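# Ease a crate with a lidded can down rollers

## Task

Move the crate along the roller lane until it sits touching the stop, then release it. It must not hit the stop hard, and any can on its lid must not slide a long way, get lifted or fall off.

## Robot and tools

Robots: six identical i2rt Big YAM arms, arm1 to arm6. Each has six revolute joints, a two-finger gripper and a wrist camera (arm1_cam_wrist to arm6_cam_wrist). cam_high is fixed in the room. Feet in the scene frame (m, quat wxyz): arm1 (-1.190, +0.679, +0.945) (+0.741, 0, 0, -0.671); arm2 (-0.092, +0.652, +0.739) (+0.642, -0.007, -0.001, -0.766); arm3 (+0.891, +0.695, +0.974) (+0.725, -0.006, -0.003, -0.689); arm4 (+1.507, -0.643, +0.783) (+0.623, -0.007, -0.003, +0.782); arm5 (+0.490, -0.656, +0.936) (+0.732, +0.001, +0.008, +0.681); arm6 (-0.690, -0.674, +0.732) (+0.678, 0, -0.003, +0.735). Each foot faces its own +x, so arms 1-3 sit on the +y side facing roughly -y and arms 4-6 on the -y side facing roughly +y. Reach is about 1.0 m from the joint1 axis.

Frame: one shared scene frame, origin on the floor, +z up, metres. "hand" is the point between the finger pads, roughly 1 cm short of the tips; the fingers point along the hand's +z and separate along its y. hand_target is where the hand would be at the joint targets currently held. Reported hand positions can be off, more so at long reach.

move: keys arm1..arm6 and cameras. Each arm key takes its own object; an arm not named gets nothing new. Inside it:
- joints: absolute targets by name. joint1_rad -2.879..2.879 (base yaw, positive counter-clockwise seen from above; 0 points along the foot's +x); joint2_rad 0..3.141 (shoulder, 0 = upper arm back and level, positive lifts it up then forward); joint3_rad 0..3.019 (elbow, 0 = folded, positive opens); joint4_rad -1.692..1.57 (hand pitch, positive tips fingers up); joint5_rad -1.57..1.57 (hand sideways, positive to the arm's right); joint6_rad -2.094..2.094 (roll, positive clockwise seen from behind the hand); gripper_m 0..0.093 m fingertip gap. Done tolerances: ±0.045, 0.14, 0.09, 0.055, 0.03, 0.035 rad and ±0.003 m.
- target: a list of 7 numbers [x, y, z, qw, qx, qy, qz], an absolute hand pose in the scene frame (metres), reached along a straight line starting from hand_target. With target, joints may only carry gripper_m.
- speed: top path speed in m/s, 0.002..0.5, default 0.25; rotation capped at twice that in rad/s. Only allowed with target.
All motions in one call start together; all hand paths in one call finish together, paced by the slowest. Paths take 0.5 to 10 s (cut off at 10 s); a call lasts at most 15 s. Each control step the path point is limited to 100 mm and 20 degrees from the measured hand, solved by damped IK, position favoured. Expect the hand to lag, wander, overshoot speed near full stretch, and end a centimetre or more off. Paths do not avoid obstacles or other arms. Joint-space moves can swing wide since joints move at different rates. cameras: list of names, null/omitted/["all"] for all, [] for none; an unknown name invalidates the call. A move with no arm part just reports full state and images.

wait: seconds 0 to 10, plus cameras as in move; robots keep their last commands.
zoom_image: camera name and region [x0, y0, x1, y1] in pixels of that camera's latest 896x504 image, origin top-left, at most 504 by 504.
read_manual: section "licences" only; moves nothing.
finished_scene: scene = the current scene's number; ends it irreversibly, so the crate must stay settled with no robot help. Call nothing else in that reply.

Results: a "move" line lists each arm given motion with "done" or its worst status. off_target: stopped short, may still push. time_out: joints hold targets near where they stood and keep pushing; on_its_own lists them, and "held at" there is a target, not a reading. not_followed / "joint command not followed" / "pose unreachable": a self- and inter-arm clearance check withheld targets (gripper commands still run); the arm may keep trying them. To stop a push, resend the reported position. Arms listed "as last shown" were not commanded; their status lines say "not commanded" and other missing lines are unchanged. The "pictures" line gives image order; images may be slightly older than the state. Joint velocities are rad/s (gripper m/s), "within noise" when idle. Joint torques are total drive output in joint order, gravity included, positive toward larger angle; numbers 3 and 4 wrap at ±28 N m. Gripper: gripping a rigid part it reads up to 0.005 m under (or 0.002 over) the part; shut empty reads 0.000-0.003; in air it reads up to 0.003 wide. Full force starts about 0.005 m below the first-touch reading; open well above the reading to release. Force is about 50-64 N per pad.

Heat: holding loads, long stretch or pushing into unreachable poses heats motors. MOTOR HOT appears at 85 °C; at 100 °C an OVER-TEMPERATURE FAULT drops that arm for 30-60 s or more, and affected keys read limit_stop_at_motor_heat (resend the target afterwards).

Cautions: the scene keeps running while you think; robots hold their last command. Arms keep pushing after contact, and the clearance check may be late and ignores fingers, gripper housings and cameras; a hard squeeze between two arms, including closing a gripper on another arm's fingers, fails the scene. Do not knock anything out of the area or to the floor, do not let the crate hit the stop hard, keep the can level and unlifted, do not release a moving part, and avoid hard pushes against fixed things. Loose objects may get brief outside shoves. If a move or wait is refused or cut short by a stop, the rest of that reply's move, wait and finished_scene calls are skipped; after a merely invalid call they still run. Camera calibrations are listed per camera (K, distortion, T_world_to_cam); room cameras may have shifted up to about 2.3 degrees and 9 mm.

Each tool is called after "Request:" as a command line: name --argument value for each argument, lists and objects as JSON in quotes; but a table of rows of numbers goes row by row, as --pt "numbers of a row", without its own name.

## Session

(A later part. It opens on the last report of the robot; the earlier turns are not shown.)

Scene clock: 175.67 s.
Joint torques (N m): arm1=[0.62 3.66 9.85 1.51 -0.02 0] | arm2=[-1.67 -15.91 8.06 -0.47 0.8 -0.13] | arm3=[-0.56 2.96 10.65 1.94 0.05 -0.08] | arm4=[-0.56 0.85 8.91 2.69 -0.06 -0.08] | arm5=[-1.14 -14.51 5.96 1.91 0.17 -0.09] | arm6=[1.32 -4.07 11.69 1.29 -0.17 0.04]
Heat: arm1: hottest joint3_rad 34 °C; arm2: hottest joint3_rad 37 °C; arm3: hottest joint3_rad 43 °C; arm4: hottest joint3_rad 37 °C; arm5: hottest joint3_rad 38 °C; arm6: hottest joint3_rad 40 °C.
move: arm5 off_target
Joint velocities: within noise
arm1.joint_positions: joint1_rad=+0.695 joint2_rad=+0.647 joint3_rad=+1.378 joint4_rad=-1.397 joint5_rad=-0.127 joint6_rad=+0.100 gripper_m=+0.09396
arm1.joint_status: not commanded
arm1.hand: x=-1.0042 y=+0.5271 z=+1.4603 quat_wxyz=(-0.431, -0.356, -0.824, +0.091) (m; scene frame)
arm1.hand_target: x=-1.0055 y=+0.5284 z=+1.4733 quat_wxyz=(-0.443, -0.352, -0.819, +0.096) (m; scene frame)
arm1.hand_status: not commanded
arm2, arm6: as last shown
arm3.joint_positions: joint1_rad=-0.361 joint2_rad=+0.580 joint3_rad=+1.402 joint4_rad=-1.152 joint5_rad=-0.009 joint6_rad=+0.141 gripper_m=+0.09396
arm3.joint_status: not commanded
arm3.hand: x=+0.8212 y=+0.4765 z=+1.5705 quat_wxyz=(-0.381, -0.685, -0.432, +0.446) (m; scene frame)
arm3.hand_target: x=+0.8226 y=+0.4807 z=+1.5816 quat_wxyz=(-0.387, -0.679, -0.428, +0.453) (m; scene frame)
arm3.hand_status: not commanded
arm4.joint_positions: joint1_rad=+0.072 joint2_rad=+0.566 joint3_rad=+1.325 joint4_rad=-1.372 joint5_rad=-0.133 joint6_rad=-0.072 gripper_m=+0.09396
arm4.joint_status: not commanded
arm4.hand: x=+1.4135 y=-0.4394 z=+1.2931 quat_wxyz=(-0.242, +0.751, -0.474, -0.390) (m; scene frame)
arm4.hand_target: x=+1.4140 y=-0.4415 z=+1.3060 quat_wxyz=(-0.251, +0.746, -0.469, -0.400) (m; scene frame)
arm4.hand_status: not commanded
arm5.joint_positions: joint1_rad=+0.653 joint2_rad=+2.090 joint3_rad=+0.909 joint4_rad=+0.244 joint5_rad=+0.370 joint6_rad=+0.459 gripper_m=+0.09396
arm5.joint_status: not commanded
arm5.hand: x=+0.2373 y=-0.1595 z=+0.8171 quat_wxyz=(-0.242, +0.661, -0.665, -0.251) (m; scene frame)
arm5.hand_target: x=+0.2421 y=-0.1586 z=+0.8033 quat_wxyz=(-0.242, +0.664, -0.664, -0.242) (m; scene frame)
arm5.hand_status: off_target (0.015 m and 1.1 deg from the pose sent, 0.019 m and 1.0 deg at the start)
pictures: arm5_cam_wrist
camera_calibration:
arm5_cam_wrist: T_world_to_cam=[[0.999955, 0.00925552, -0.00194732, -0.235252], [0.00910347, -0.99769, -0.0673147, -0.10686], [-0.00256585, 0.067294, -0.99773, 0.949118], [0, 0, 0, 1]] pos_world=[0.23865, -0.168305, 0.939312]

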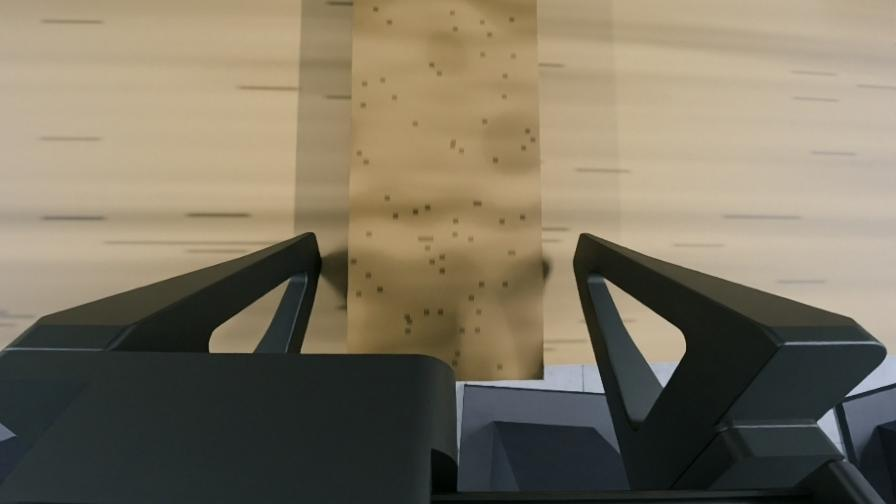

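Centered. Grip, release arm2, retreat.

Request:
move --arm5 '{"joints":{"gripper_m":0.067}}' --cameras '[]'

Request:
move --arm5 '{"joints":{"gripper_m":0.056}}' --cameras '["arm5_cam_wrist"]'

Scene clock: 180.77 s.
Joint torques (N m): arm1=[0.21 3.25 9.84 1.42 -0.01 0] | arm2=[-1.85 -16.44 7.95 -0.42 0.82 -0.16] | arm3=[-0.56 2.96 10.61 1.88 0.06 -0.07] | arm4=[-0.56 0.73 8.92 2.71 -0.05 -0.06] | arm5=[-1.2 -14.68 5.93 1.92 0.18 -0.11] | arm6=[1.32 -4.07 11.69 1.29 -0.17 0.04]
Heat: arm1: hottest joint3_rad 34 °C; arm2: hottest joint3_rad 37 °C; arm3: hottest joint3_rad 43 °C; arm4: hottest joint3_rad 37 °C; arm5: hottest joint3_rad 37 °C; arm6: hottest joint3_rad 40 °C.
move: arm5 done
Joint velocities: within noise
arm1, arm2, arm3, arm4, arm6: as last shown
arm5.joint_positions: joint1_rad=+0.653 joint2_rad=+2.091 joint3_rad=+0.909 joint4_rad=+0.244 joint5_rad=+0.370 joint6_rad=+0.458 gripper_m=+0.06719
arm5.joint_status: all done
arm5.hand: x=+0.2375 y=-0.1598 z=+0.8163 quat_wxyz=(-0.242, +0.661, -0.665, -0.250) (m; scene frame)
arm5.hand_target: x=+0.2422 y=-0.1586 z=+0.8032 quat_wxyz=(-0.242, +0.664, -0.664, -0.242) (m; scene frame)
arm5.hand_status: not commanded
pictures: none
No camera images: "cameras" was empty.

Scene clock: 181.20 s.
Joint torques (N m): arm1=[0.56 3.25 9.85 1.39 -0.02 0.01] | arm2=[-1.03 -16.15 8.1 -0.43 0.8 -0.15] | arm3=[-0.62 2.9 10.56 1.83 0.06 -0.08] | arm4=[-0.67 0.67 8.88 2.71 -0.05 -0.06] | arm5=[-1.14 -14.68 5.94 1.85 0.3 -0.11] | arm6=[1.32 -4.07 11.69 1.29 -0.17 0.04]
Heat: arm1: hottest joint3_rad 34 °C; arm2: hottest joint3_rad 37 °C; arm3: hottest joint3_rad 43 °C; arm4: hottest joint3_rad 37 °C; arm5: hottest joint3_rad 37 °C; arm6: hottest joint3_rad 40 °C.
move: arm5 off_target
Joint velocities: within noise
arm1, arm2, arm3, arm4: as last shown
arm5.joint_positions: joint1_rad=+0.653 joint2_rad=+2.092 joint3_rad=+0.909 joint4_rad=+0.245 joint5_rad=+0.367 joint6_rad=+0.458 gripper_m=+0.06307
arm5.joint_status: gripper_m off_target (ended at +0.06309, target +0.05600)
arm5.hand: x=+0.2369 y=-0.1598 z=+0.8161 quat_wxyz=(-0.241, +0.662, -0.664, -0.251) (m; scene frame)
arm5.hand_target: x=+0.2421 y=-0.1586 z=+0.8032 quat_wxyz=(-0.242, +0.664, -0.664, -0.242) (m; scene frame)
arm5.hand_status: not commanded
arm6.joint_positions: joint1_rad=-0.553 joint2_rad=+0.820 joint3_rad=+1.219 joint4_rad=-1.340 joint5_rad=-0.295 joint6_rad=-0.378 gripper_m=+0.09294
arm6.joint_status: not commanded
arm6.hand: x=-0.5972 y=-0.3797 z=+1.1414 quat_wxyz=(-0.240, +0.667, -0.664, -0.239) (m; scene frame)
arm6.hand_target: x=-0.6000 y=-0.3801 z=+1.1500 quat_wxyz=(-0.242, +0.664, -0.664, -0.242) (m; scene frame)
arm6.hand_status: not commanded
pictures: arm5_cam_wrist
camera_calibration:
arm5_cam_wrist: T_world_to_cam=[[0.999925, 0.0118507, -0.00305092, -0.233474], [0.0116246, -0.997768, -0.0657526, -0.109102], [-0.00382333, 0.0657122, -0.997831, 0.948357], [0, 0, 0, 1]] pos_world=[0.238351, -0.16841, 0.938414]

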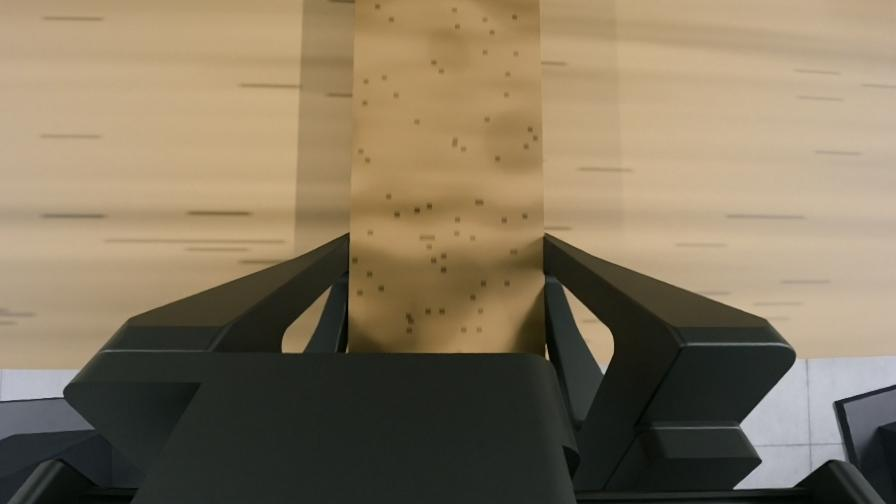

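Request:
move --arm2 '{"joints":{"gripper_m":0.093}}' --cameras '["arm2_cam_wrist"]'

Request:
move --arm2 '{"target":[0.246,0.255,0.97,-0.242,-0.664,-0.664,0.242],"speed":0.08}' --cameras '["arm2_cam_wrist"]'

Request:
move --arm2 '{"target":[0.0,0.38,1.10,-0.242,-0.664,-0.664,0.242],"speed":0.12}' --cameras '["arm5_cam_wrist"]'

Request:
move --arm5 '{"target":[0.50,-0.158,0.797,0.242,-0.664,0.664,0.242],"speed":0.06}' --cameras '["arm5_cam_wrist","arm4_cam_wrist"]'

Scene clock: 190.53 s.
Joint torques (N m): arm1=[0.44 3.49 9.78 1.46 -0.02 0] | arm2=[-1.26 -15.09 8.01 0.69 0.51 -0.07] | arm3=[-0.62 2.96 10.58 1.83 0.05 -0.07] | arm4=[-0.62 0.91 8.91 2.7 -0.05 -0.06] | arm5=[-0.32 -14.51 6.28 1.84 0.37 -0.07] | arm6=[1.32 -4.07 11.69 1.29 -0.17 0.04]
Heat: arm1: hottest joint3_rad 34 °C; arm2: hottest joint3_rad 37 °C; arm3: hottest joint3_rad 43 °C; arm4: hottest joint3_rad 37 °C; arm5: hottest joint3_rad 36 °C; arm6: hottest joint3_rad 40 °C.
move: arm2 done
Joint velocities: within noise
arm1, arm3, arm4, arm6: as last shown
arm2.joint_positions: joint1_rad=+0.860 joint2_rad=+1.744 joint3_rad=+1.165 joint4_rad=-0.412 joint5_rad=+0.392 joint6_rad=+0.566 gripper_m=+0.09294
arm2.joint_status: all done
arm2.hand: x=+0.2378 y=+0.1434 z=+0.8275 quat_wxyz=(-0.248, -0.664, -0.666, +0.236) (m; scene frame)
arm2.hand_target: x=+0.2303 y=+0.1401 z=+0.8309 quat_wxyz=(-0.243, -0.664, -0.665, +0.242) (m; scene frame)
arm2.hand_status: not commanded
arm5.joint_positions: joint1_rad=+0.643 joint2_rad=+2.090 joint3_rad=+0.905 joint4_rad=+0.245 joint5_rad=+0.366 joint6_rad=+0.454 gripper_m=+0.06307
arm5.joint_status: not commanded
arm5.hand: x=+0.2430 y=-0.1589 z=+0.8156 quat_wxyz=(-0.242, +0.660, -0.666, -0.248) (m; scene frame)
arm5.hand_target: x=+0.2422 y=-0.1585 z=+0.8033 quat_wxyz=(-0.242, +0.664, -0.664, -0.242) (m; scene frame)
arm5.hand_status: not commanded
pictures: arm2_cam_wrist
camera_calibration:
arm2_cam_wrist: T_world_to_cam=[[-0.999621, -0.0275173, -0.000510044, 0.239852], [-0.0274197, 0.997329, -0.0676992, -0.076395], [0.00237158, -0.0676596, -0.997706, 0.961913], [0, 0, 0, 1]] pos_world=[0.235385, 0.147874, 0.954656]

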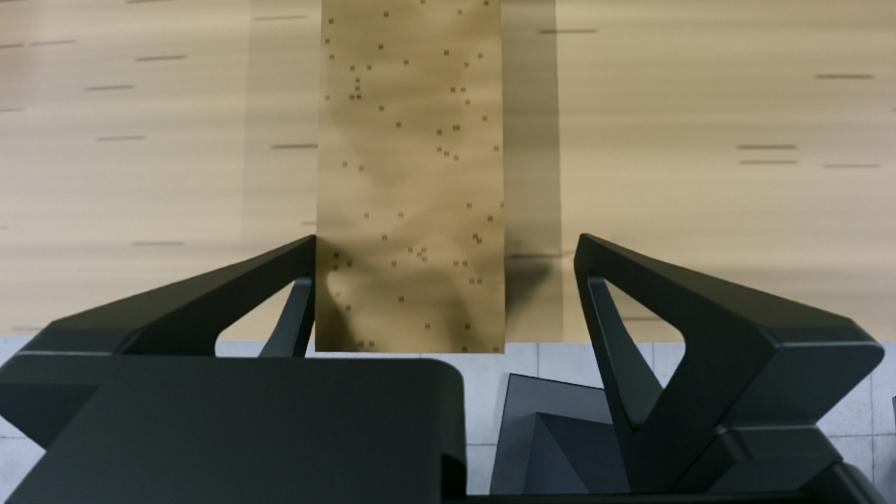

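Scene clock: 193.47 s.
Joint torques (N m): arm1=[0.38 3.66 9.77 1.52 0 0.02] | arm2=[0.15 -11.81 11.81 0.7 0.44 0.07] | arm3=[-0.5 2.78 10.62 1.95 0.05 -0.07] | arm4=[-0.73 0.73 8.91 2.7 -0.05 -0.06] | arm5=[-0.32 -14.51 6.3 1.85 0.39 -0.06] | arm6=[1.38 -4.07 11.69 1.29 -0.17 0.04]
Heat: arm1: hottest joint3_rad 34 °C; arm2: hottest joint3_rad 37 °C; arm3: hottest joint3_rad 43 °C; arm4: hottest joint3_rad 37 °C; arm5: hottest joint3_rad 36 °C; arm6: hottest joint3_rad 40 °C.
move: arm2 off_target
Joint velocities: within noise
arm1, arm3, arm4, arm5, arm6: as last shown
arm2.joint_positions: joint1_rad=+1.024 joint2_rad=+1.427 joint3_rad=+1.160 joint4_rad=-0.837 joint5_rad=+0.493 joint6_rad=+0.724 gripper_m=+0.09297
arm2.joint_status: not commanded
arm2.hand: x=+0.2345 y=+0.2575 z=+0.9507 quat_wxyz=(-0.224, -0.665, -0.670, +0.244) (m; scene frame)
arm2.hand_target: x=+0.2455 y=+0.2554 z=+0.9700 quat_wxyz=(-0.242, -0.664, -0.664, +0.242) (m; scene frame)
arm2.hand_status: off_target (0.023 m and 2.1 deg from the pose sent, 0.181 m and 1.0 deg at the start)
pictures: arm2_cam_wrist
camera_calibration:
arm2_cam_wrist: T_world_to_cam=[[-0.998967, -0.0170912, 0.0420965, 0.196466], [-0.0189526, 0.998842, -0.0442222, -0.206566], [-0.041292, -0.0449744, -0.998134, 1.09731], [0, 0, 0, 1]] pos_world=[0.237658, 0.259036, 1.07786]

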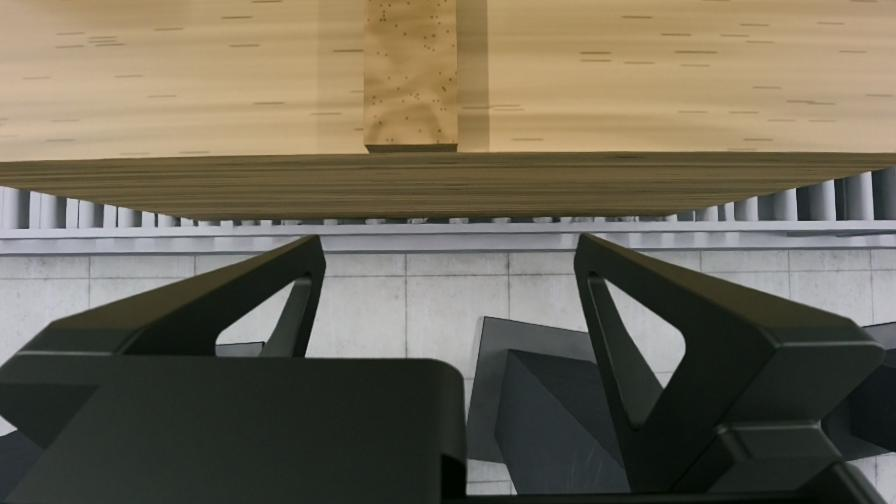

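Scene clock: 196.90 s.
Joint torques (N m): arm1=[0.5 3.66 9.87 1.52 -0.03 0.03] | arm2=[-1.73 -1.14 10.13 0.88 0 -0.13] | arm3=[-0.5 2.67 10.61 1.84 0.06 -0.07] | arm4=[-0.67 0.85 8.96 2.69 -0.06 -0.06] | arm5=[-0.26 -14.51 6.28 1.85 0.39 -0.07] | arm6=[1.38 -4.07 11.69 1.28 -0.17 0.04]
Heat: arm1: hottest joint3_rad 34 °C; arm2: hottest joint3_rad 37 °C; arm3: hottest joint3_rad 43 °C; arm4: hottest joint3_rad 37 °C; arm5: hottest joint3_rad 36 °C; arm6: hottest joint3_rad 40 °C.
move: arm2 done
Joint velocities: within noise
arm1, arm3, arm4, arm5, arm6: as last shown
arm2.joint_positions: joint1_rad=+0.678 joint2_rad=+0.719 joint3_rad=+1.029 joint4_rad=-1.257 joint5_rad=+0.302 joint6_rad=+0.406 gripper_m=+0.09297
arm2.joint_status: not commanded
arm2.hand: x=+0.0034 y=+0.3799 z=+1.0935 quat_wxyz=(-0.241, -0.664, -0.666, +0.241) (m; scene frame)
arm2.hand_target: x=+0.0001 y=+0.3800 z=+1.0999 quat_wxyz=(-0.242, -0.664, -0.664, +0.242) (m; scene frame)
arm2.hand_status: done (0.007 m and 0.3 deg from the pose sent, 0.304 m and 2.1 deg at the start)
pictures: arm5_cam_wrist
camera_calibration:
arm5_cam_wrist: T_world_to_cam=[[0.999984, 0.00558243, -0.0000767885, -0.243041], [0.00556669, -0.998025, -0.0625637, -0.109469], [-0.000425894, 0.0625623, -0.998041, 0.946641], [0, 0, 0, 1]] pos_world=[0.24405, -0.16712, 0.937919]

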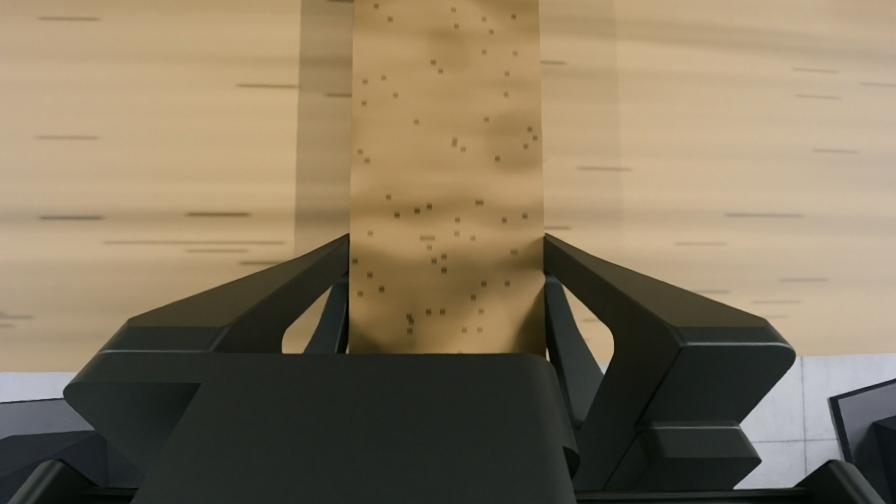

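Scene clock: 201.93 s.
Joint torques (N m): arm1=[0.62 3.43 9.91 1.46 -0.01 -0.01] | arm2=[-1.32 -0.85 10.18 0.94 0.02 -0.11] | arm3=[-0.56 2.67 10.54 1.87 0.05 -0.08] | arm4=[-0.56 0.91 8.95 2.69 -0.06 -0.07] | arm5=[2.26 -14.15 3.04 2.1 0.51 0.19] | arm6=[1.32 -4.07 11.7 1.29 -0.17 0.03]
Heat: arm1: hottest joint3_rad 34 °C; arm2: hottest joint3_rad 37 °C; arm3: hottest joint3_rad 43 °C; arm4: hottest joint3_rad 38 °C; arm5: hottest joint3_rad 36 °C; arm6: hottest joint3_rad 40 °C.
move: arm5 off_target
Joint velocities: within noise
arm1, arm2, arm3, arm4, arm6: as last shown
arm2.joint_positions: joint1_rad=+0.678 joint2_rad=+0.719 joint3_rad=+1.029 joint4_rad=-1.257 joint5_rad=+0.302 joint6_rad=+0.405 gripper_m=+0.09297
arm5.joint_positions: joint1_rad=+0.012 joint2_rad=+2.065 joint3_rad=+0.703 joint4_rad=+0.504 joint5_rad=-0.021 joint6_rad=-0.050 gripper_m=+0.06306
arm5.joint_status: not commanded
arm5.hand: x=+0.5152 y=-0.1558 z=+0.8019 quat_wxyz=(-0.246, +0.661, -0.666, -0.241) (m; scene frame)
arm5.hand_target: x=+0.5003 y=-0.1583 z=+0.7972 quat_wxyz=(-0.242, +0.665, -0.664, -0.242) (m; scene frame)
arm5.hand_status: off_target (0.016 m and 0.7 deg from the pose sent, 0.258 m and 0.9 deg at the start)
pictures: arm4_cam_wrist, arm5_cam_wrist
camera_calibration:
arm4_cam_wrist: T_world_to_cam=[[0.904734, 0.425977, 0.00013082, -1.09384], [0.402495, -0.854759, -0.327696, -0.516368], [-0.139479, 0.29653, -0.944783, 1.67963], [0, 0, 0, 1]] pos_world=[1.43174, -0.473483, 1.41782]
arm5_cam_wrist: T_world_to_cam=[[0.999861, 0.001398, 0.0166324, -0.529266], [0.00237546, -0.998261, -0.0588944, -0.110136], [0.0165211, 0.0589257, -0.998126, 0.923639], [0, 0, 0, 1]] pos_world=[0.514195, -0.163631, 0.924225]

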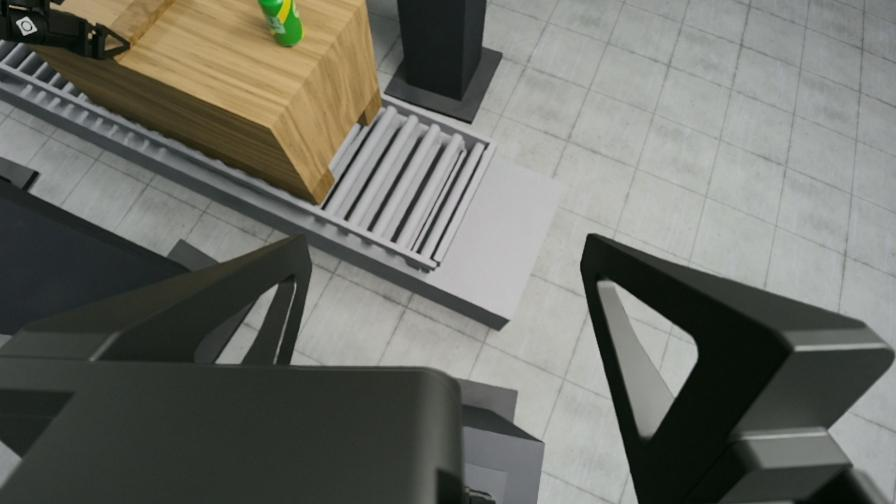

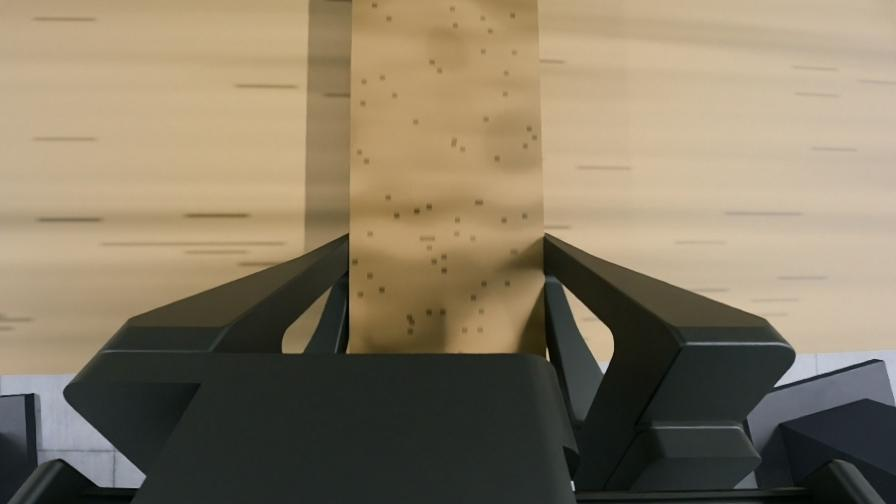

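Request:
move --arm5 '{"target":[0.74,-0.158,0.788,0.242,-0.664,0.664,0.242],"speed":0.06}' --cameras '["arm4_cam_wrist","arm5_cam_wrist"]'

Request:
move --arm5 '{"target":[0.80,-0.158,0.785,0.242,-0.664,0.664,0.242],"speed":0.03}' --cameras '["arm4_cam_wrist"]'

Request:
zoom_image --camera "arm4_cam_wrist" --region '[320, 120, 560, 300]'

Scene clock: 212.03 s.
Joint torques (N m): arm1=[0.56 3.55 9.78 1.44 -0.01 0.01] | arm2=[-1.49 -0.67 10.14 0.9 0.02 -0.11] | arm3=[-0.5 2.78 10.55 1.92 0.05 -0.07] | arm4=[-0.56 0.91 8.92 2.71 -0.06 -0.07] | arm5=[0.44 -18.84 2.88 1.29 -0.2 0.07] | arm6=[1.32 -4.07 11.7 1.29 -0.17 0.04]
Heat: arm1: hottest joint3_rad 35 °C; arm2: hottest joint3_rad 38 °C; arm3: hottest joint3_rad 43 °C; arm4: hottest joint3_rad 38 °C; arm5: hottest joint3_rad 35 °C; arm6: hottest joint3_rad 41 °C.
move: arm5 off_target
Joint velocities: within noise
arm1, arm2, arm3, arm4, arm6: as last shown
arm5.joint_positions: joint1_rad=-0.515 joint2_rad=+2.157 joint3_rad=+0.949 joint4_rad=+0.286 joint5_rad=-0.354 joint6_rad=-0.472 gripper_m=+0.06307
arm5.joint_status: not commanded
arm5.hand: x=+0.7523 y=-0.1529 z=+0.7906 quat_wxyz=(-0.254, +0.662, -0.662, -0.242) (m; scene frame)
arm5.hand_target: x=+0.7402 y=-0.1581 z=+0.7879 quat_wxyz=(-0.242, +0.664, -0.664, -0.242) (m; scene frame)
arm5.hand_status: off_target (0.014 m and 1.4 deg from the pose sent, 0.225 m and 0.7 deg at the start)
pictures: arm4_cam_wrist, arm5_cam_wrist
camera_calibration:
arm4_cam_wrist: T_world_to_cam=[[0.904734, 0.425977, 0.00013082, -1.09384], [0.402495, -0.854759, -0.327696, -0.516368], [-0.139479, 0.29653, -0.944783, 1.67963], [0, 0, 0, 1]] pos_world=[1.43174, -0.473483, 1.41782]
arm5_cam_wrist: T_world_to_cam=[[0.999595, 0.00407284, 0.0281503, -0.774666], [0.00608101, -0.997413, -0.0716247, -0.101052], [0.0277857, 0.0717669, -0.997034, 0.900907], [0, 0, 0, 1]] pos_world=[0.749935, -0.162291, 0.912804]

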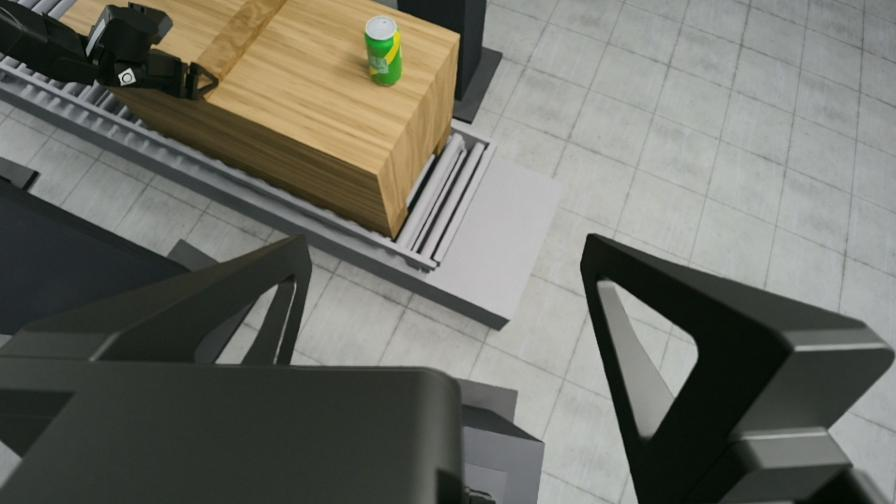

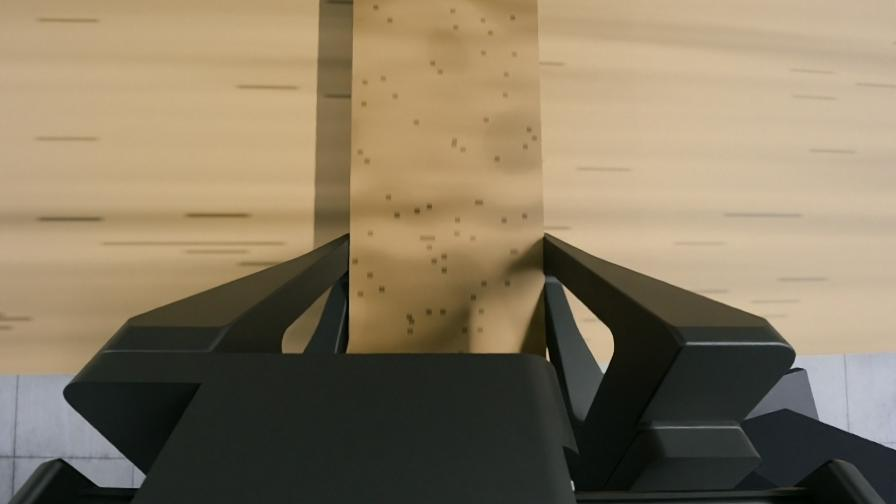

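Scene clock: 214.77 s.
Joint torques (N m): arm1=[0.44 3.43 9.85 1.44 -0.01 0.01] | arm2=[-1.49 -1.03 10.26 0.99 0 -0.1] | arm3=[-0.5 2.84 10.58 1.85 0.07 -0.08] | arm4=[-0.62 0.85 8.92 2.74 -0.05 -0.07] | arm5=[-0.38 -19.78 4.04 1.07 -0.48 -0.01] | arm6=[1.32 -4.07 11.7 1.29 -0.17 0.04]
Heat: arm1: hottest joint3_rad 35 °C; arm2: hottest joint3_rad 38 °C; arm3: hottest joint3_rad 44 °C; arm4: hottest joint3_rad 38 °C; arm5: hottest joint3_rad 35 °C; arm6: hottest joint3_rad 41 °C.
move: arm5 done
Joint velocities: within noise
arm1.joint_positions: joint1_rad=+0.695 joint2_rad=+0.647 joint3_rad=+1.378 joint4_rad=-1.397 joint5_rad=-0.127 joint6_rad=+0.100 gripper_m=+0.09396
arm1.joint_status: not commanded
arm1.hand: x=-1.0042 y=+0.5271 z=+1.4603 quat_wxyz=(-0.431, -0.356, -0.824, +0.091) (m; scene frame)
arm1.hand_target: x=-1.0055 y=+0.5284 z=+1.4733 quat_wxyz=(-0.443, -0.352, -0.819, +0.096) (m; scene frame)
arm1.hand_status: not commanded
arm2, arm6: as last shown
arm3.joint_positions: joint1_rad=-0.361 joint2_rad=+0.580 joint3_rad=+1.402 joint4_rad=-1.152 joint5_rad=-0.009 joint6_rad=+0.141 gripper_m=+0.09396
arm3.joint_status: not commanded
arm3.hand: x=+0.8212 y=+0.4765 z=+1.5705 quat_wxyz=(-0.381, -0.685, -0.432, +0.446) (m; scene frame)
arm3.hand_target: x=+0.8226 y=+0.4807 z=+1.5816 quat_wxyz=(-0.387, -0.679, -0.428, +0.453) (m; scene frame)
arm3.hand_status: not commanded
arm4.joint_positions: joint1_rad=+0.072 joint2_rad=+0.566 joint3_rad=+1.325 joint4_rad=-1.372 joint5_rad=-0.133 joint6_rad=-0.072 gripper_m=+0.09396
arm4.joint_status: not commanded
arm4.hand: x=+1.4135 y=-0.4394 z=+1.2931 quat_wxyz=(-0.242, +0.751, -0.474, -0.390) (m; scene frame)
arm4.hand_target: x=+1.4140 y=-0.4415 z=+1.3060 quat_wxyz=(-0.251, +0.746, -0.469, -0.400) (m; scene frame)
arm4.hand_status: not commanded
arm5.joint_positions: joint1_rad=-0.605 joint2_rad=+2.196 joint3_rad=+1.058 joint4_rad=+0.185 joint5_rad=-0.407 joint6_rad=-0.553 gripper_m=+0.06307
arm5.joint_status: not commanded
arm5.hand: x=+0.8070 y=-0.1521 z=+0.7881 quat_wxyz=(-0.254, +0.663, -0.662, -0.241) (m; scene frame)
arm5.hand_target: x=+0.8001 y=-0.1579 z=+0.7850 quat_wxyz=(-0.242, +0.664, -0.664, -0.242) (m; scene frame)
arm5.hand_status: done (0.010 m and 1.4 deg from the pose sent, 0.048 m and 1.4 deg at the start)
pictures: arm4_cam_wrist
camera_calibration:
arm4_cam_wrist: T_world_to_cam=[[0.904734, 0.425977, 0.00013082, -1.09384], [0.402495, -0.854759, -0.327696, -0.516368], [-0.139479, 0.29653, -0.944783, 1.67963], [0, 0, 0, 1]] pos_world=[1.43174, -0.473483, 1.41782]

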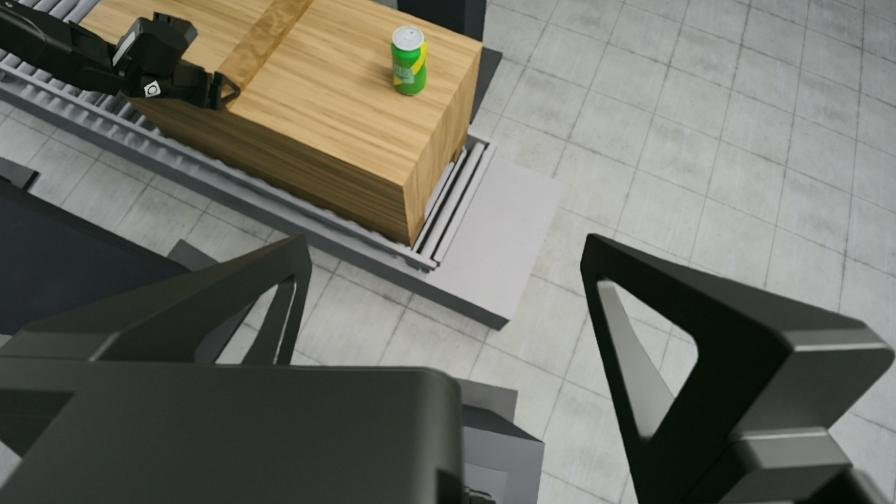

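Scaled by 2.100 from the camera's 896x504 image, which has a finer 1280x720 frame.

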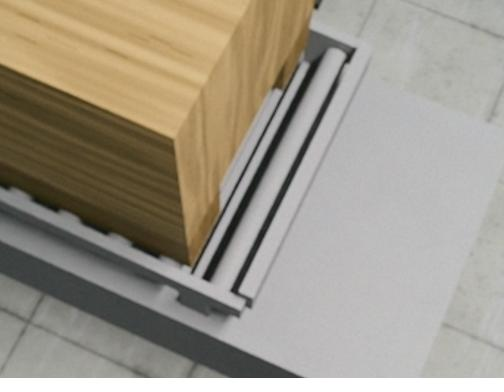

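Request:
move --arm5 '{"target":[0.845,-0.158,0.783,0.242,-0.664,0.664,0.242],"speed":0.025}' --cameras '["arm4_cam_wrist"]'

Request:
zoom_image --camera "arm4_cam_wrist" --region '[320, 120, 560, 300]'

Scene clock: 222.97 s.
Joint torques (N m): arm1=[0.15 3.55 9.84 1.44 -0.01 0] | arm2=[-1.38 -1.08 10.21 0.92 0.06 -0.07] | arm3=[-0.56 2.78 10.59 1.94 0.06 -0.09] | arm4=[-0.62 0.91 8.94 2.66 -0.06 -0.06] | arm5=[-0.91 -20.66 4.96 0.87 -0.63 -0.05] | arm6=[1.38 -4.07 11.69 1.29 -0.17 0.03]
Heat: arm1: hottest joint3_rad 35 °C; arm2: hottest joint3_rad 39 °C; arm3: hottest joint3_rad 44 °C; arm4: hottest joint3_rad 38 °C; arm5: hottest joint3_rad 34 °C; arm6: hottest joint3_rad 41 °C.
move: arm5 done
Joint velocities: within noise
arm1, arm2, arm3, arm4, arm6: as last shown
arm5.joint_positions: joint1_rad=-0.666 joint2_rad=+2.231 joint3_rad=+1.152 joint4_rad=+0.102 joint5_rad=-0.441 joint6_rad=-0.610 gripper_m=+0.06307
arm5.joint_status: not commanded
arm5.hand: x=+0.8491 y=-0.1517 z=+0.7864 quat_wxyz=(-0.253, +0.663, -0.662, -0.241) (m; scene frame)
arm5.hand_target: x=+0.8451 y=-0.1579 z=+0.7831 quat_wxyz=(-0.242, +0.664, -0.664, -0.242) (m; scene frame)
arm5.hand_status: done (0.008 m and 1.3 deg from the pose sent, 0.039 m and 1.4 deg at the start)
pictures: arm4_cam_wrist
camera_calibration:
arm4_cam_wrist: T_world_to_cam=[[0.904734, 0.425977, 0.00013082, -1.09384], [0.402495, -0.854759, -0.327696, -0.516368], [-0.139479, 0.29653, -0.944783, 1.67963], [0, 0, 0, 1]] pos_world=[1.43174, -0.473483, 1.41782]

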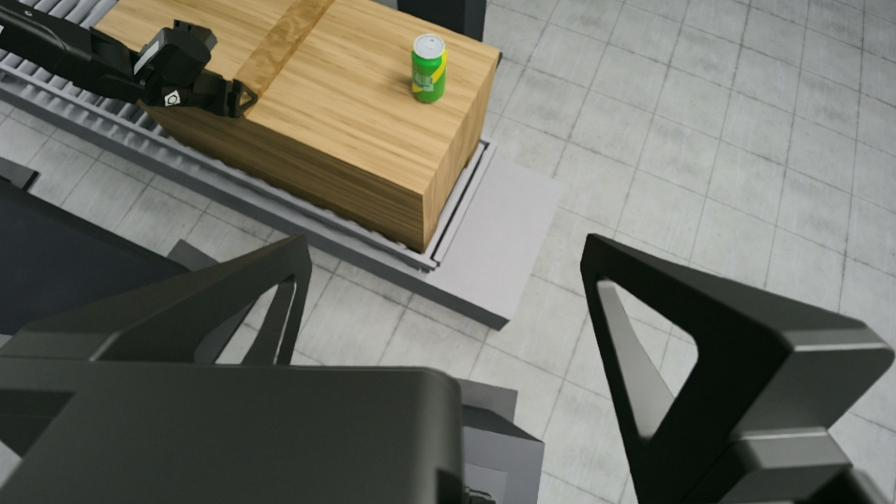

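Scaled by 2.100 from the camera's 896x504 image, which has a finer 1280x720 frame.

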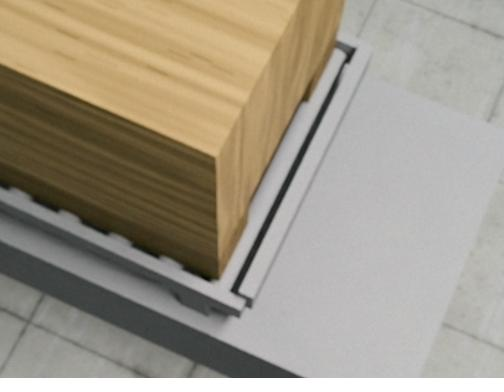

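Request:
move --arm5 '{"target":[0.866,-0.158,0.783,0.242,-0.664,0.664,0.242],"speed":0.015}' --cameras '["arm4_cam_wrist"]'

Request:
zoom_image --camera "arm4_cam_wrist" --region '[360, 180, 480, 280]'

Request:
move --arm5 '{"target":[0.875,-0.158,0.782,0.242,-0.664,0.664,0.242],"speed":0.01}' --cameras '["arm4_cam_wrist"]'

Request:
zoom_image --camera "arm4_cam_wrist" --region '[360, 180, 480, 280]'

Scene clock: 237.73 s.
Joint torques (N m): arm1=[0.79 3.31 9.81 1.43 -0.01 -0.01] | arm2=[-1.61 -0.56 10.25 0.98 0.02 -0.11] | arm3=[-0.56 2.78 10.59 1.89 0.08 -0.08] | arm4=[-0.62 0.62 8.92 2.7 -0.06 -0.07] | arm5=[-1.14 -21.19 5.45 0.8 -0.74 -0.07] | arm6=[1.38 -4.01 11.69 1.28 -0.17 0.04]
Heat: arm1: hottest joint3_rad 35 °C; arm2: hottest joint3_rad 40 °C; arm3: hottest joint3_rad 44 °C; arm4: hottest joint3_rad 38 °C; arm5: hottest joint3_rad 34 °C; arm6: hottest joint3_rad 41 °C.
move: arm5 done
Joint velocities: within noise
arm1, arm2, arm3, arm4: as last shown
arm5.joint_positions: joint1_rad=-0.692 joint2_rad=+2.249 joint3_rad=+1.199 joint4_rad=+0.061 joint5_rad=-0.454 joint6_rad=-0.634 gripper_m=+0.06307
arm5.joint_status: not commanded
arm5.hand: x=+0.8682 y=-0.1514 z=+0.7856 quat_wxyz=(-0.253, +0.664, -0.662, -0.240) (m; scene frame)
arm5.hand_target: x=+0.8661 y=-0.1579 z=+0.7831 quat_wxyz=(-0.242, +0.664, -0.664, -0.242) (m; scene frame)
arm5.hand_status: done (0.007 m and 1.3 deg from the pose sent, 0.018 m and 1.3 deg at the start)
arm6.joint_positions: joint1_rad=-0.553 joint2_rad=+0.820 joint3_rad=+1.219 joint4_rad=-1.340 joint5_rad=-0.295 joint6_rad=-0.378 gripper_m=+0.09294
arm6.joint_status: not commanded
arm6.hand: x=-0.5972 y=-0.3797 z=+1.1414 quat_wxyz=(-0.240, +0.667, -0.664, -0.239) (m; scene frame)
arm6.hand_target: x=-0.6000 y=-0.3801 z=+1.1500 quat_wxyz=(-0.242, +0.664, -0.664, -0.242) (m; scene frame)
arm6.hand_status: not commanded
pictures: arm4_cam_wrist
camera_calibration:
arm4_cam_wrist: T_world_to_cam=[[0.904734, 0.425977, 0.00013082, -1.09384], [0.402495, -0.854759, -0.327696, -0.516368], [-0.139479, 0.29653, -0.944783, 1.67963], [0, 0, 0, 1]] pos_world=[1.43174, -0.473483, 1.41782]

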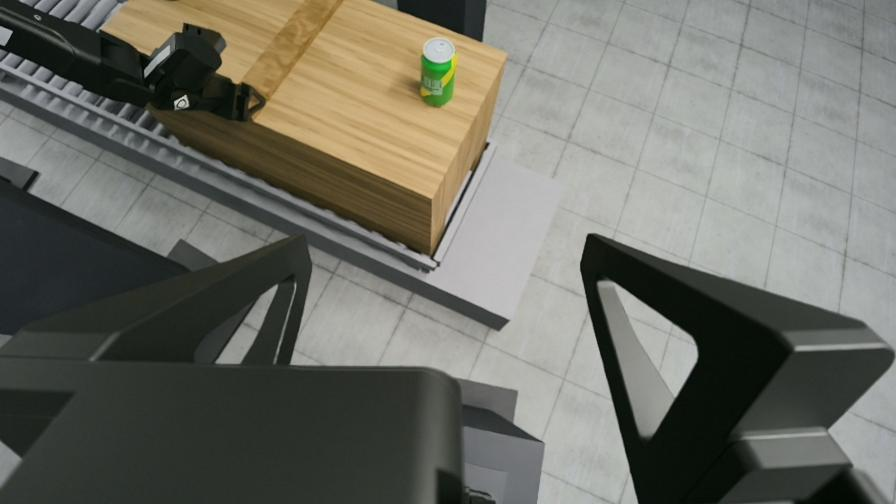

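Scaled by 4.200 from the camera's 896x504 image, which has a finer 1280x720 frame.

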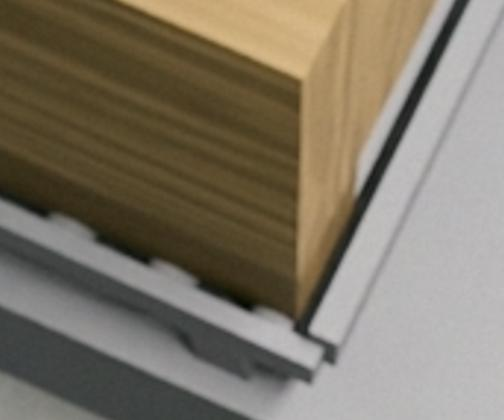

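Scene clock: 239.30 s.
Joint torques (N m): arm1=[0.5 3.6 9.92 1.44 -0.02 -0.01] | arm2=[-1.49 -1.44 10.1 0.85 0 -0.13] | arm3=[-0.56 2.84 10.58 1.91 0.06 -0.09] | arm4=[-0.44 0.73 8.94 2.69 -0.05 -0.07] | arm5=[-1.14 -21.3 5.56 0.76 -0.73 -0.07] | arm6=[1.32 -4.07 11.69 1.29 -0.17 0.03]
Heat: arm1: hottest joint3_rad 35 °C; arm2: hottest joint3_rad 40 °C; arm3: hottest joint3_rad 44 °C; arm4: hottest joint3_rad 38 °C; arm5: hottest joint3_rad 34 °C; arm6: hottest joint3_rad 41 °C.
move: arm5 done
Joint velocities: within noise
arm1, arm2, arm3, arm4, arm6: as last shown
arm5.joint_positions: joint1_rad=-0.703 joint2_rad=+2.258 joint3_rad=+1.221 joint4_rad=+0.044 joint5_rad=-0.460 joint6_rad=-0.646 gripper_m=+0.06307
arm5.joint_status: not commanded
arm5.hand: x=+0.8773 y=-0.1513 z=+0.7852 quat_wxyz=(-0.253, +0.664, -0.662, -0.240) (m; scene frame)
arm5.hand_target: x=+0.8750 y=-0.1579 z=+0.7821 quat_wxyz=(-0.242, +0.664, -0.664, -0.242) (m; scene frame)
arm5.hand_status: done (0.008 m and 1.3 deg from the pose sent, 0.010 m and 1.2 deg at the start)
pictures: arm4_cam_wrist
camera_calibration:
arm4_cam_wrist: T_world_to_cam=[[0.904734, 0.425977, 0.00013082, -1.09384], [0.402495, -0.854759, -0.327696, -0.516368], [-0.139479, 0.29653, -0.944783, 1.67963], [0, 0, 0, 1]] pos_world=[1.43174, -0.473483, 1.41782]

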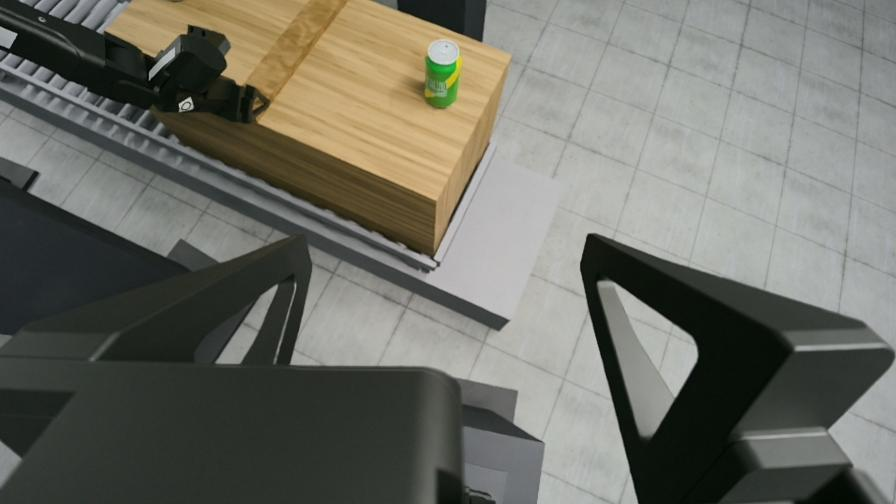

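Scaled by 4.200 from the camera's 896x504 image, which has a finer 1280x720 frame.

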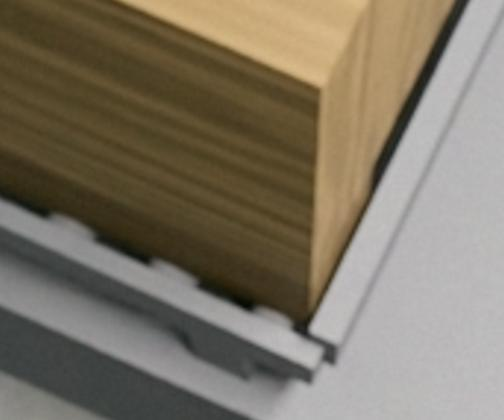

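Request:
move --arm5 '{"target":[0.881,-0.158,0.782,0.242,-0.664,0.664,0.242],"speed":0.008}' --cameras '["arm4_cam_wrist"]'

Request:
zoom_image --camera "arm4_cam_wrist" --region '[360, 180, 480, 280]'

Request:
move --arm5 '{"target":[0.887,-0.158,0.782,0.242,-0.664,0.664,0.242],"speed":0.008}' --cameras '["arm4_cam_wrist"]'

Request:
zoom_image --camera "arm4_cam_wrist" --region '[360, 180, 480, 280]'

Scene clock: 245.93 s.
Joint torques (N m): arm1=[0.62 3.49 9.92 1.52 -0.03 -0.02] | arm2=[-1.79 -0.56 10.17 1.05 0.02 -0.09] | arm3=[-0.56 2.9 10.59 1.87 0.06 -0.07] | arm4=[-0.5 0.79 8.95 2.73 -0.06 -0.07] | arm5=[-1.44 -20.42 6.02 0.7 -0.79 -0.08] | arm6=[1.38 -4.07 11.69 1.29 -0.17 0.04]
Heat: arm1: hottest joint3_rad 35 °C; arm2: hottest joint3_rad 40 °C; arm3: hottest joint3_rad 44 °C; arm4: hottest joint3_rad 38 °C; arm5: hottest joint3_rad 34 °C; arm6: hottest joint3_rad 41 °C.
move: arm5 done
Joint velocities: within noise
arm1, arm2, arm3, arm4, arm6: as last shown
arm5.joint_positions: joint1_rad=-0.709 joint2_rad=+2.263 joint3_rad=+1.232 joint4_rad=+0.032 joint5_rad=-0.463 joint6_rad=-0.652 gripper_m=+0.06307
arm5.joint_status: not commanded
arm5.hand: x=+0.8816 y=-0.1517 z=+0.7848 quat_wxyz=(-0.252, +0.664, -0.662, -0.239) (m; scene frame)
arm5.hand_target: x=+0.8809 y=-0.1580 z=+0.7820 quat_wxyz=(-0.242, +0.664, -0.664, -0.242) (m; scene frame)
arm5.hand_status: done (0.007 m and 1.2 deg from the pose sent, 0.008 m and 1.3 deg at the start)
pictures: arm4_cam_wrist
camera_calibration:
arm4_cam_wrist: T_world_to_cam=[[0.904734, 0.425977, 0.00013082, -1.09384], [0.402495, -0.854759, -0.327696, -0.516368], [-0.139479, 0.29653, -0.944783, 1.67963], [0, 0, 0, 1]] pos_world=[1.43174, -0.473483, 1.41782]

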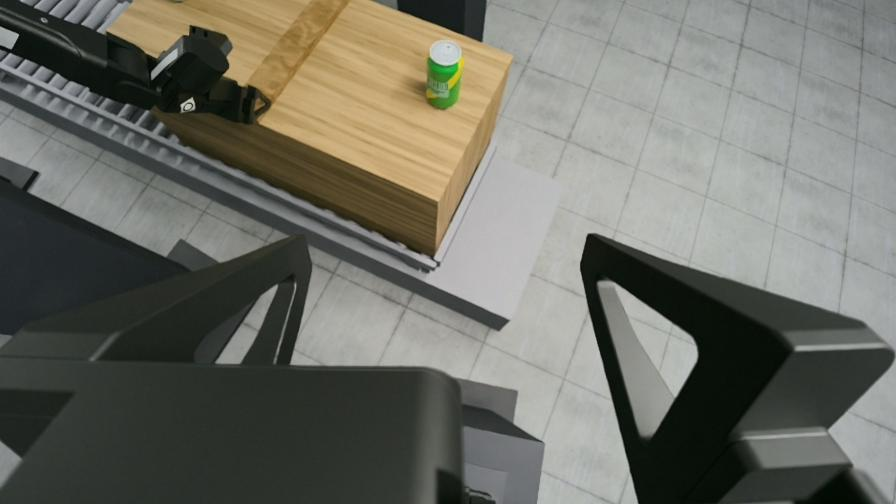

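Scaled by 4.200 from the camera's 896x504 image, which has a finer 1280x720 frame.

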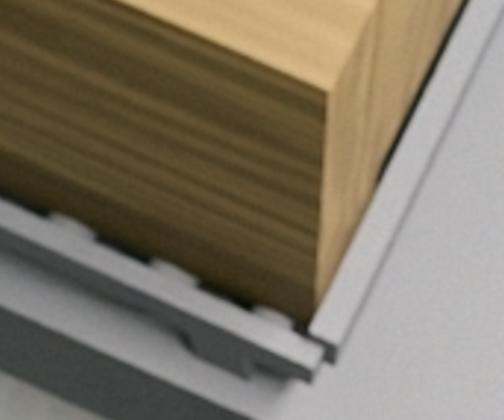

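Scene clock: 247.17 s.
Joint torques (N m): arm1=[0.5 3.6 9.94 1.42 -0.02 0.01] | arm2=[-1.67 -0.5 10.24 0.95 0.02 -0.09] | arm3=[-0.38 2.9 10.54 1.89 0.06 -0.08] | arm4=[-0.67 0.85 8.96 2.73 -0.05 -0.07] | arm5=[-1.49 -20.95 6.71 0.68 -0.94 -0.11] | arm6=[1.32 -4.07 11.7 1.29 -0.17 0.04]
Heat: arm1: hottest joint3_rad 35 °C; arm2: hottest joint3_rad 40 °C; arm3: hottest joint3_rad 44 °C; arm4: hottest joint3_rad 38 °C; arm5: hottest joint3_rad 34 °C; arm6: hottest joint3_rad 41 °C.
move: arm5 done
Joint velocities: within noise
arm1, arm3, arm4, arm6: as last shown
arm2.joint_positions: joint1_rad=+0.678 joint2_rad=+0.719 joint3_rad=+1.029 joint4_rad=-1.257 joint5_rad=+0.302 joint6_rad=+0.405 gripper_m=+0.09297
arm2.joint_status: not commanded
arm2.hand: x=+0.0034 y=+0.3799 z=+1.0935 quat_wxyz=(-0.241, -0.664, -0.666, +0.241) (m; scene frame)
arm2.hand_target: x=+0.0001 y=+0.3800 z=+1.0999 quat_wxyz=(-0.242, -0.664, -0.664, +0.242) (m; scene frame)
arm2.hand_status: not commanded
arm5.joint_positions: joint1_rad=-0.714 joint2_rad=+2.264 joint3_rad=+1.239 joint4_rad=+0.021 joint5_rad=-0.463 joint6_rad=-0.657 gripper_m=+0.06307
arm5.joint_status: not commanded
arm5.hand: x=+0.8848 y=-0.1528 z=+0.7848 quat_wxyz=(-0.250, +0.664, -0.663, -0.239) (m; scene frame)
arm5.hand_target: x=+0.8870 y=-0.1580 z=+0.7821 quat_wxyz=(-0.242, +0.664, -0.664, -0.242) (m; scene frame)
arm5.hand_status: done (0.006 m and 1.1 deg from the pose sent, 0.009 m and 1.2 deg at the start)
pictures: arm4_cam_wrist
camera_calibration:
arm4_cam_wrist: T_world_to_cam=[[0.904734, 0.425977, 0.00013082, -1.09384], [0.402495, -0.854759, -0.327696, -0.516368], [-0.139479, 0.29653, -0.944783, 1.67963], [0, 0, 0, 1]] pos_world=[1.43174, -0.473483, 1.41782]

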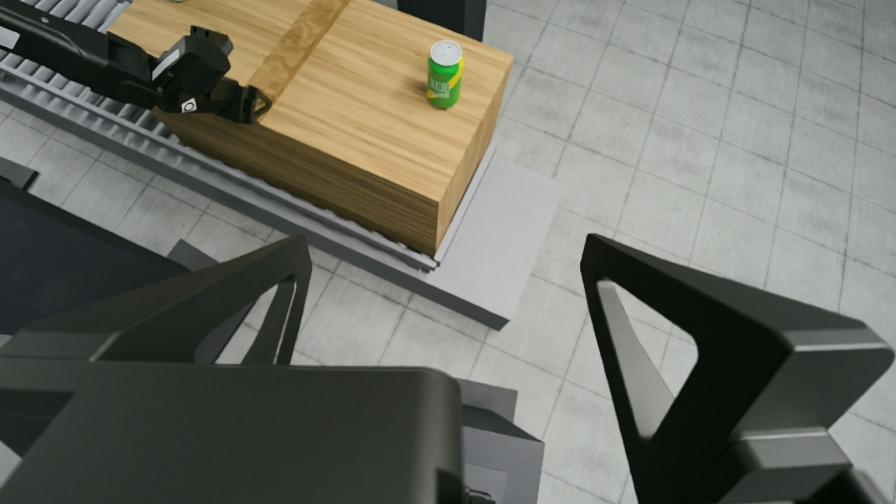

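Scaled by 4.200 from the camera's 896x504 image, which has a finer 1280x720 frame.

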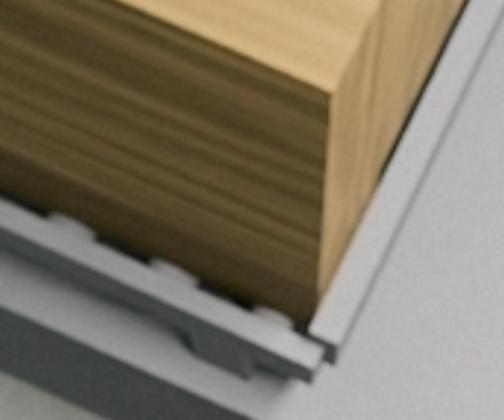

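Request:
move --arm5 '{"target":[0.893,-0.158,0.782,0.242,-0.664,0.664,0.242],"speed":0.008}' --cameras '["arm4_cam_wrist","arm5_cam_wrist"]'

Request:
zoom_image --camera "arm4_cam_wrist" --region '[400, 120, 520, 280]'

Scene clock: 254.33 s.
Joint torques (N m): arm1=[0.32 3.25 9.83 1.39 -0.03 -0.03] | arm2=[-1.55 -0.91 10.1 0.95 0.03 -0.11] | arm3=[-0.73 2.84 10.52 1.92 0.06 -0.07] | arm4=[-0.5 0.91 8.98 2.67 -0.05 -0.06] | arm5=[-2.08 -20.54 7.68 0.57 -1.1 -0.14] | arm6=[1.38 -4.07 11.7 1.29 -0.17 0.04]
Heat: arm1: hottest joint3_rad 35 °C; arm2: hottest joint3_rad 40 °C; arm3: hottest joint3_rad 44 °C; arm4: hottest joint3_rad 38 °C; arm5: hottest joint3_rad 34 °C; arm6: hottest joint3_rad 41 °C.
move: arm5 done
Joint velocities: within noise
arm1, arm2, arm3, arm4, arm6: as last shown
arm5.joint_positions: joint1_rad=-0.715 joint2_rad=+2.264 joint3_rad=+1.244 joint4_rad=+0.010 joint5_rad=-0.463 joint6_rad=-0.659 gripper_m=+0.06306
arm5.joint_status: not commanded
arm5.hand: x=+0.8851 y=-0.1528 z=+0.7847 quat_wxyz=(-0.248, +0.665, -0.663, -0.238) (m; scene frame)
arm5.hand_target: x=+0.8928 y=-0.1581 z=+0.7820 quat_wxyz=(-0.242, +0.664, -0.665, -0.242) (m; scene frame)
arm5.hand_status: done (0.010 m and 0.8 deg from the pose sent, 0.010 m and 1.0 deg at the start)
pictures: arm4_cam_wrist, arm5_cam_wrist
camera_calibration:
arm4_cam_wrist: T_world_to_cam=[[0.904734, 0.425977, 0.00013082, -1.09384], [0.402495, -0.854759, -0.327696, -0.516368], [-0.139479, 0.29653, -0.944783, 1.67963], [0, 0, 0, 1]] pos_world=[1.43174, -0.473483, 1.41782]
arm5_cam_wrist: T_world_to_cam=[[0.999649, 0.00833384, 0.0251571, -0.904304], [0.00973636, -0.998375, -0.0561529, -0.117745], [0.0246483, 0.0563781, -0.998105, 0.892583], [0, 0, 0, 1]] pos_world=[0.883132, -0.160339, 0.907029]

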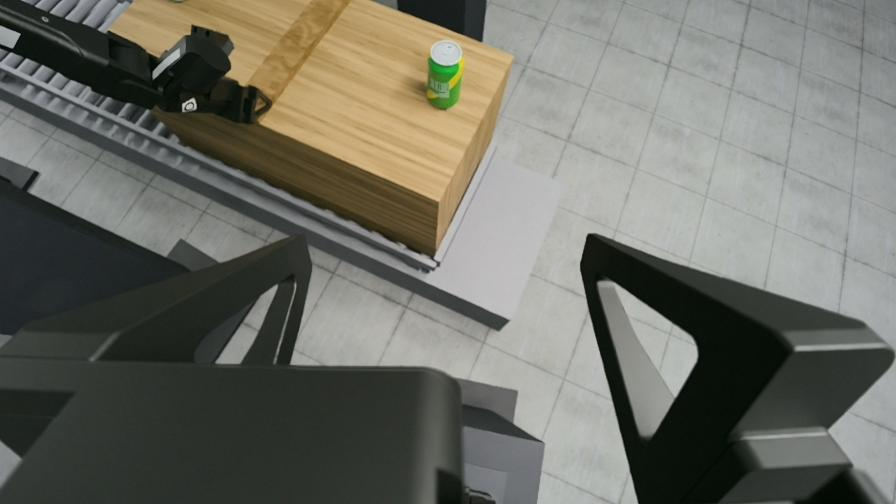

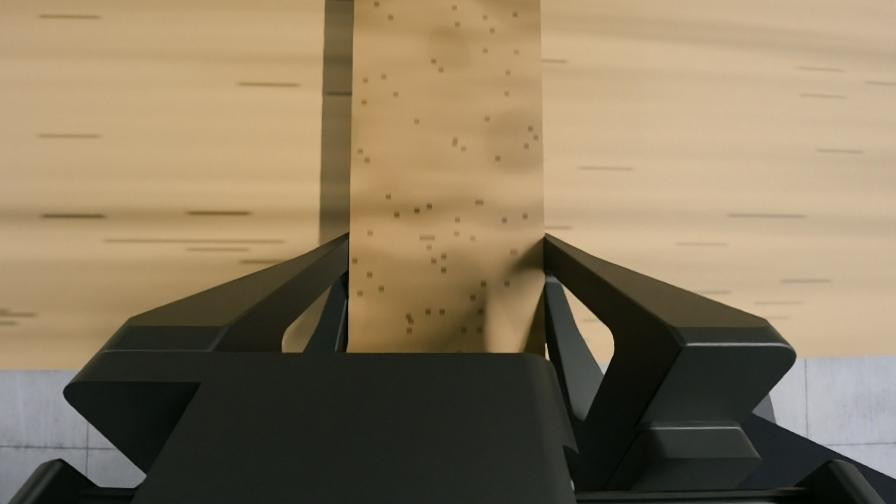

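Scaled by 3.150 from the camera's 896x504 image, which has a finer 1280x720 frame.

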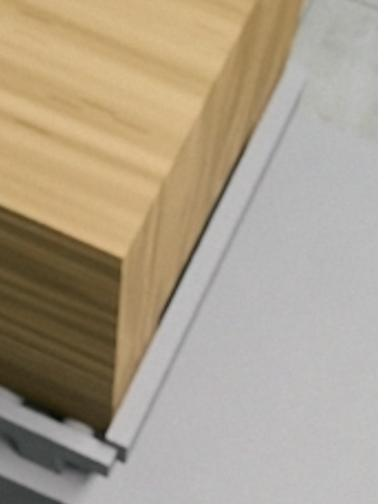

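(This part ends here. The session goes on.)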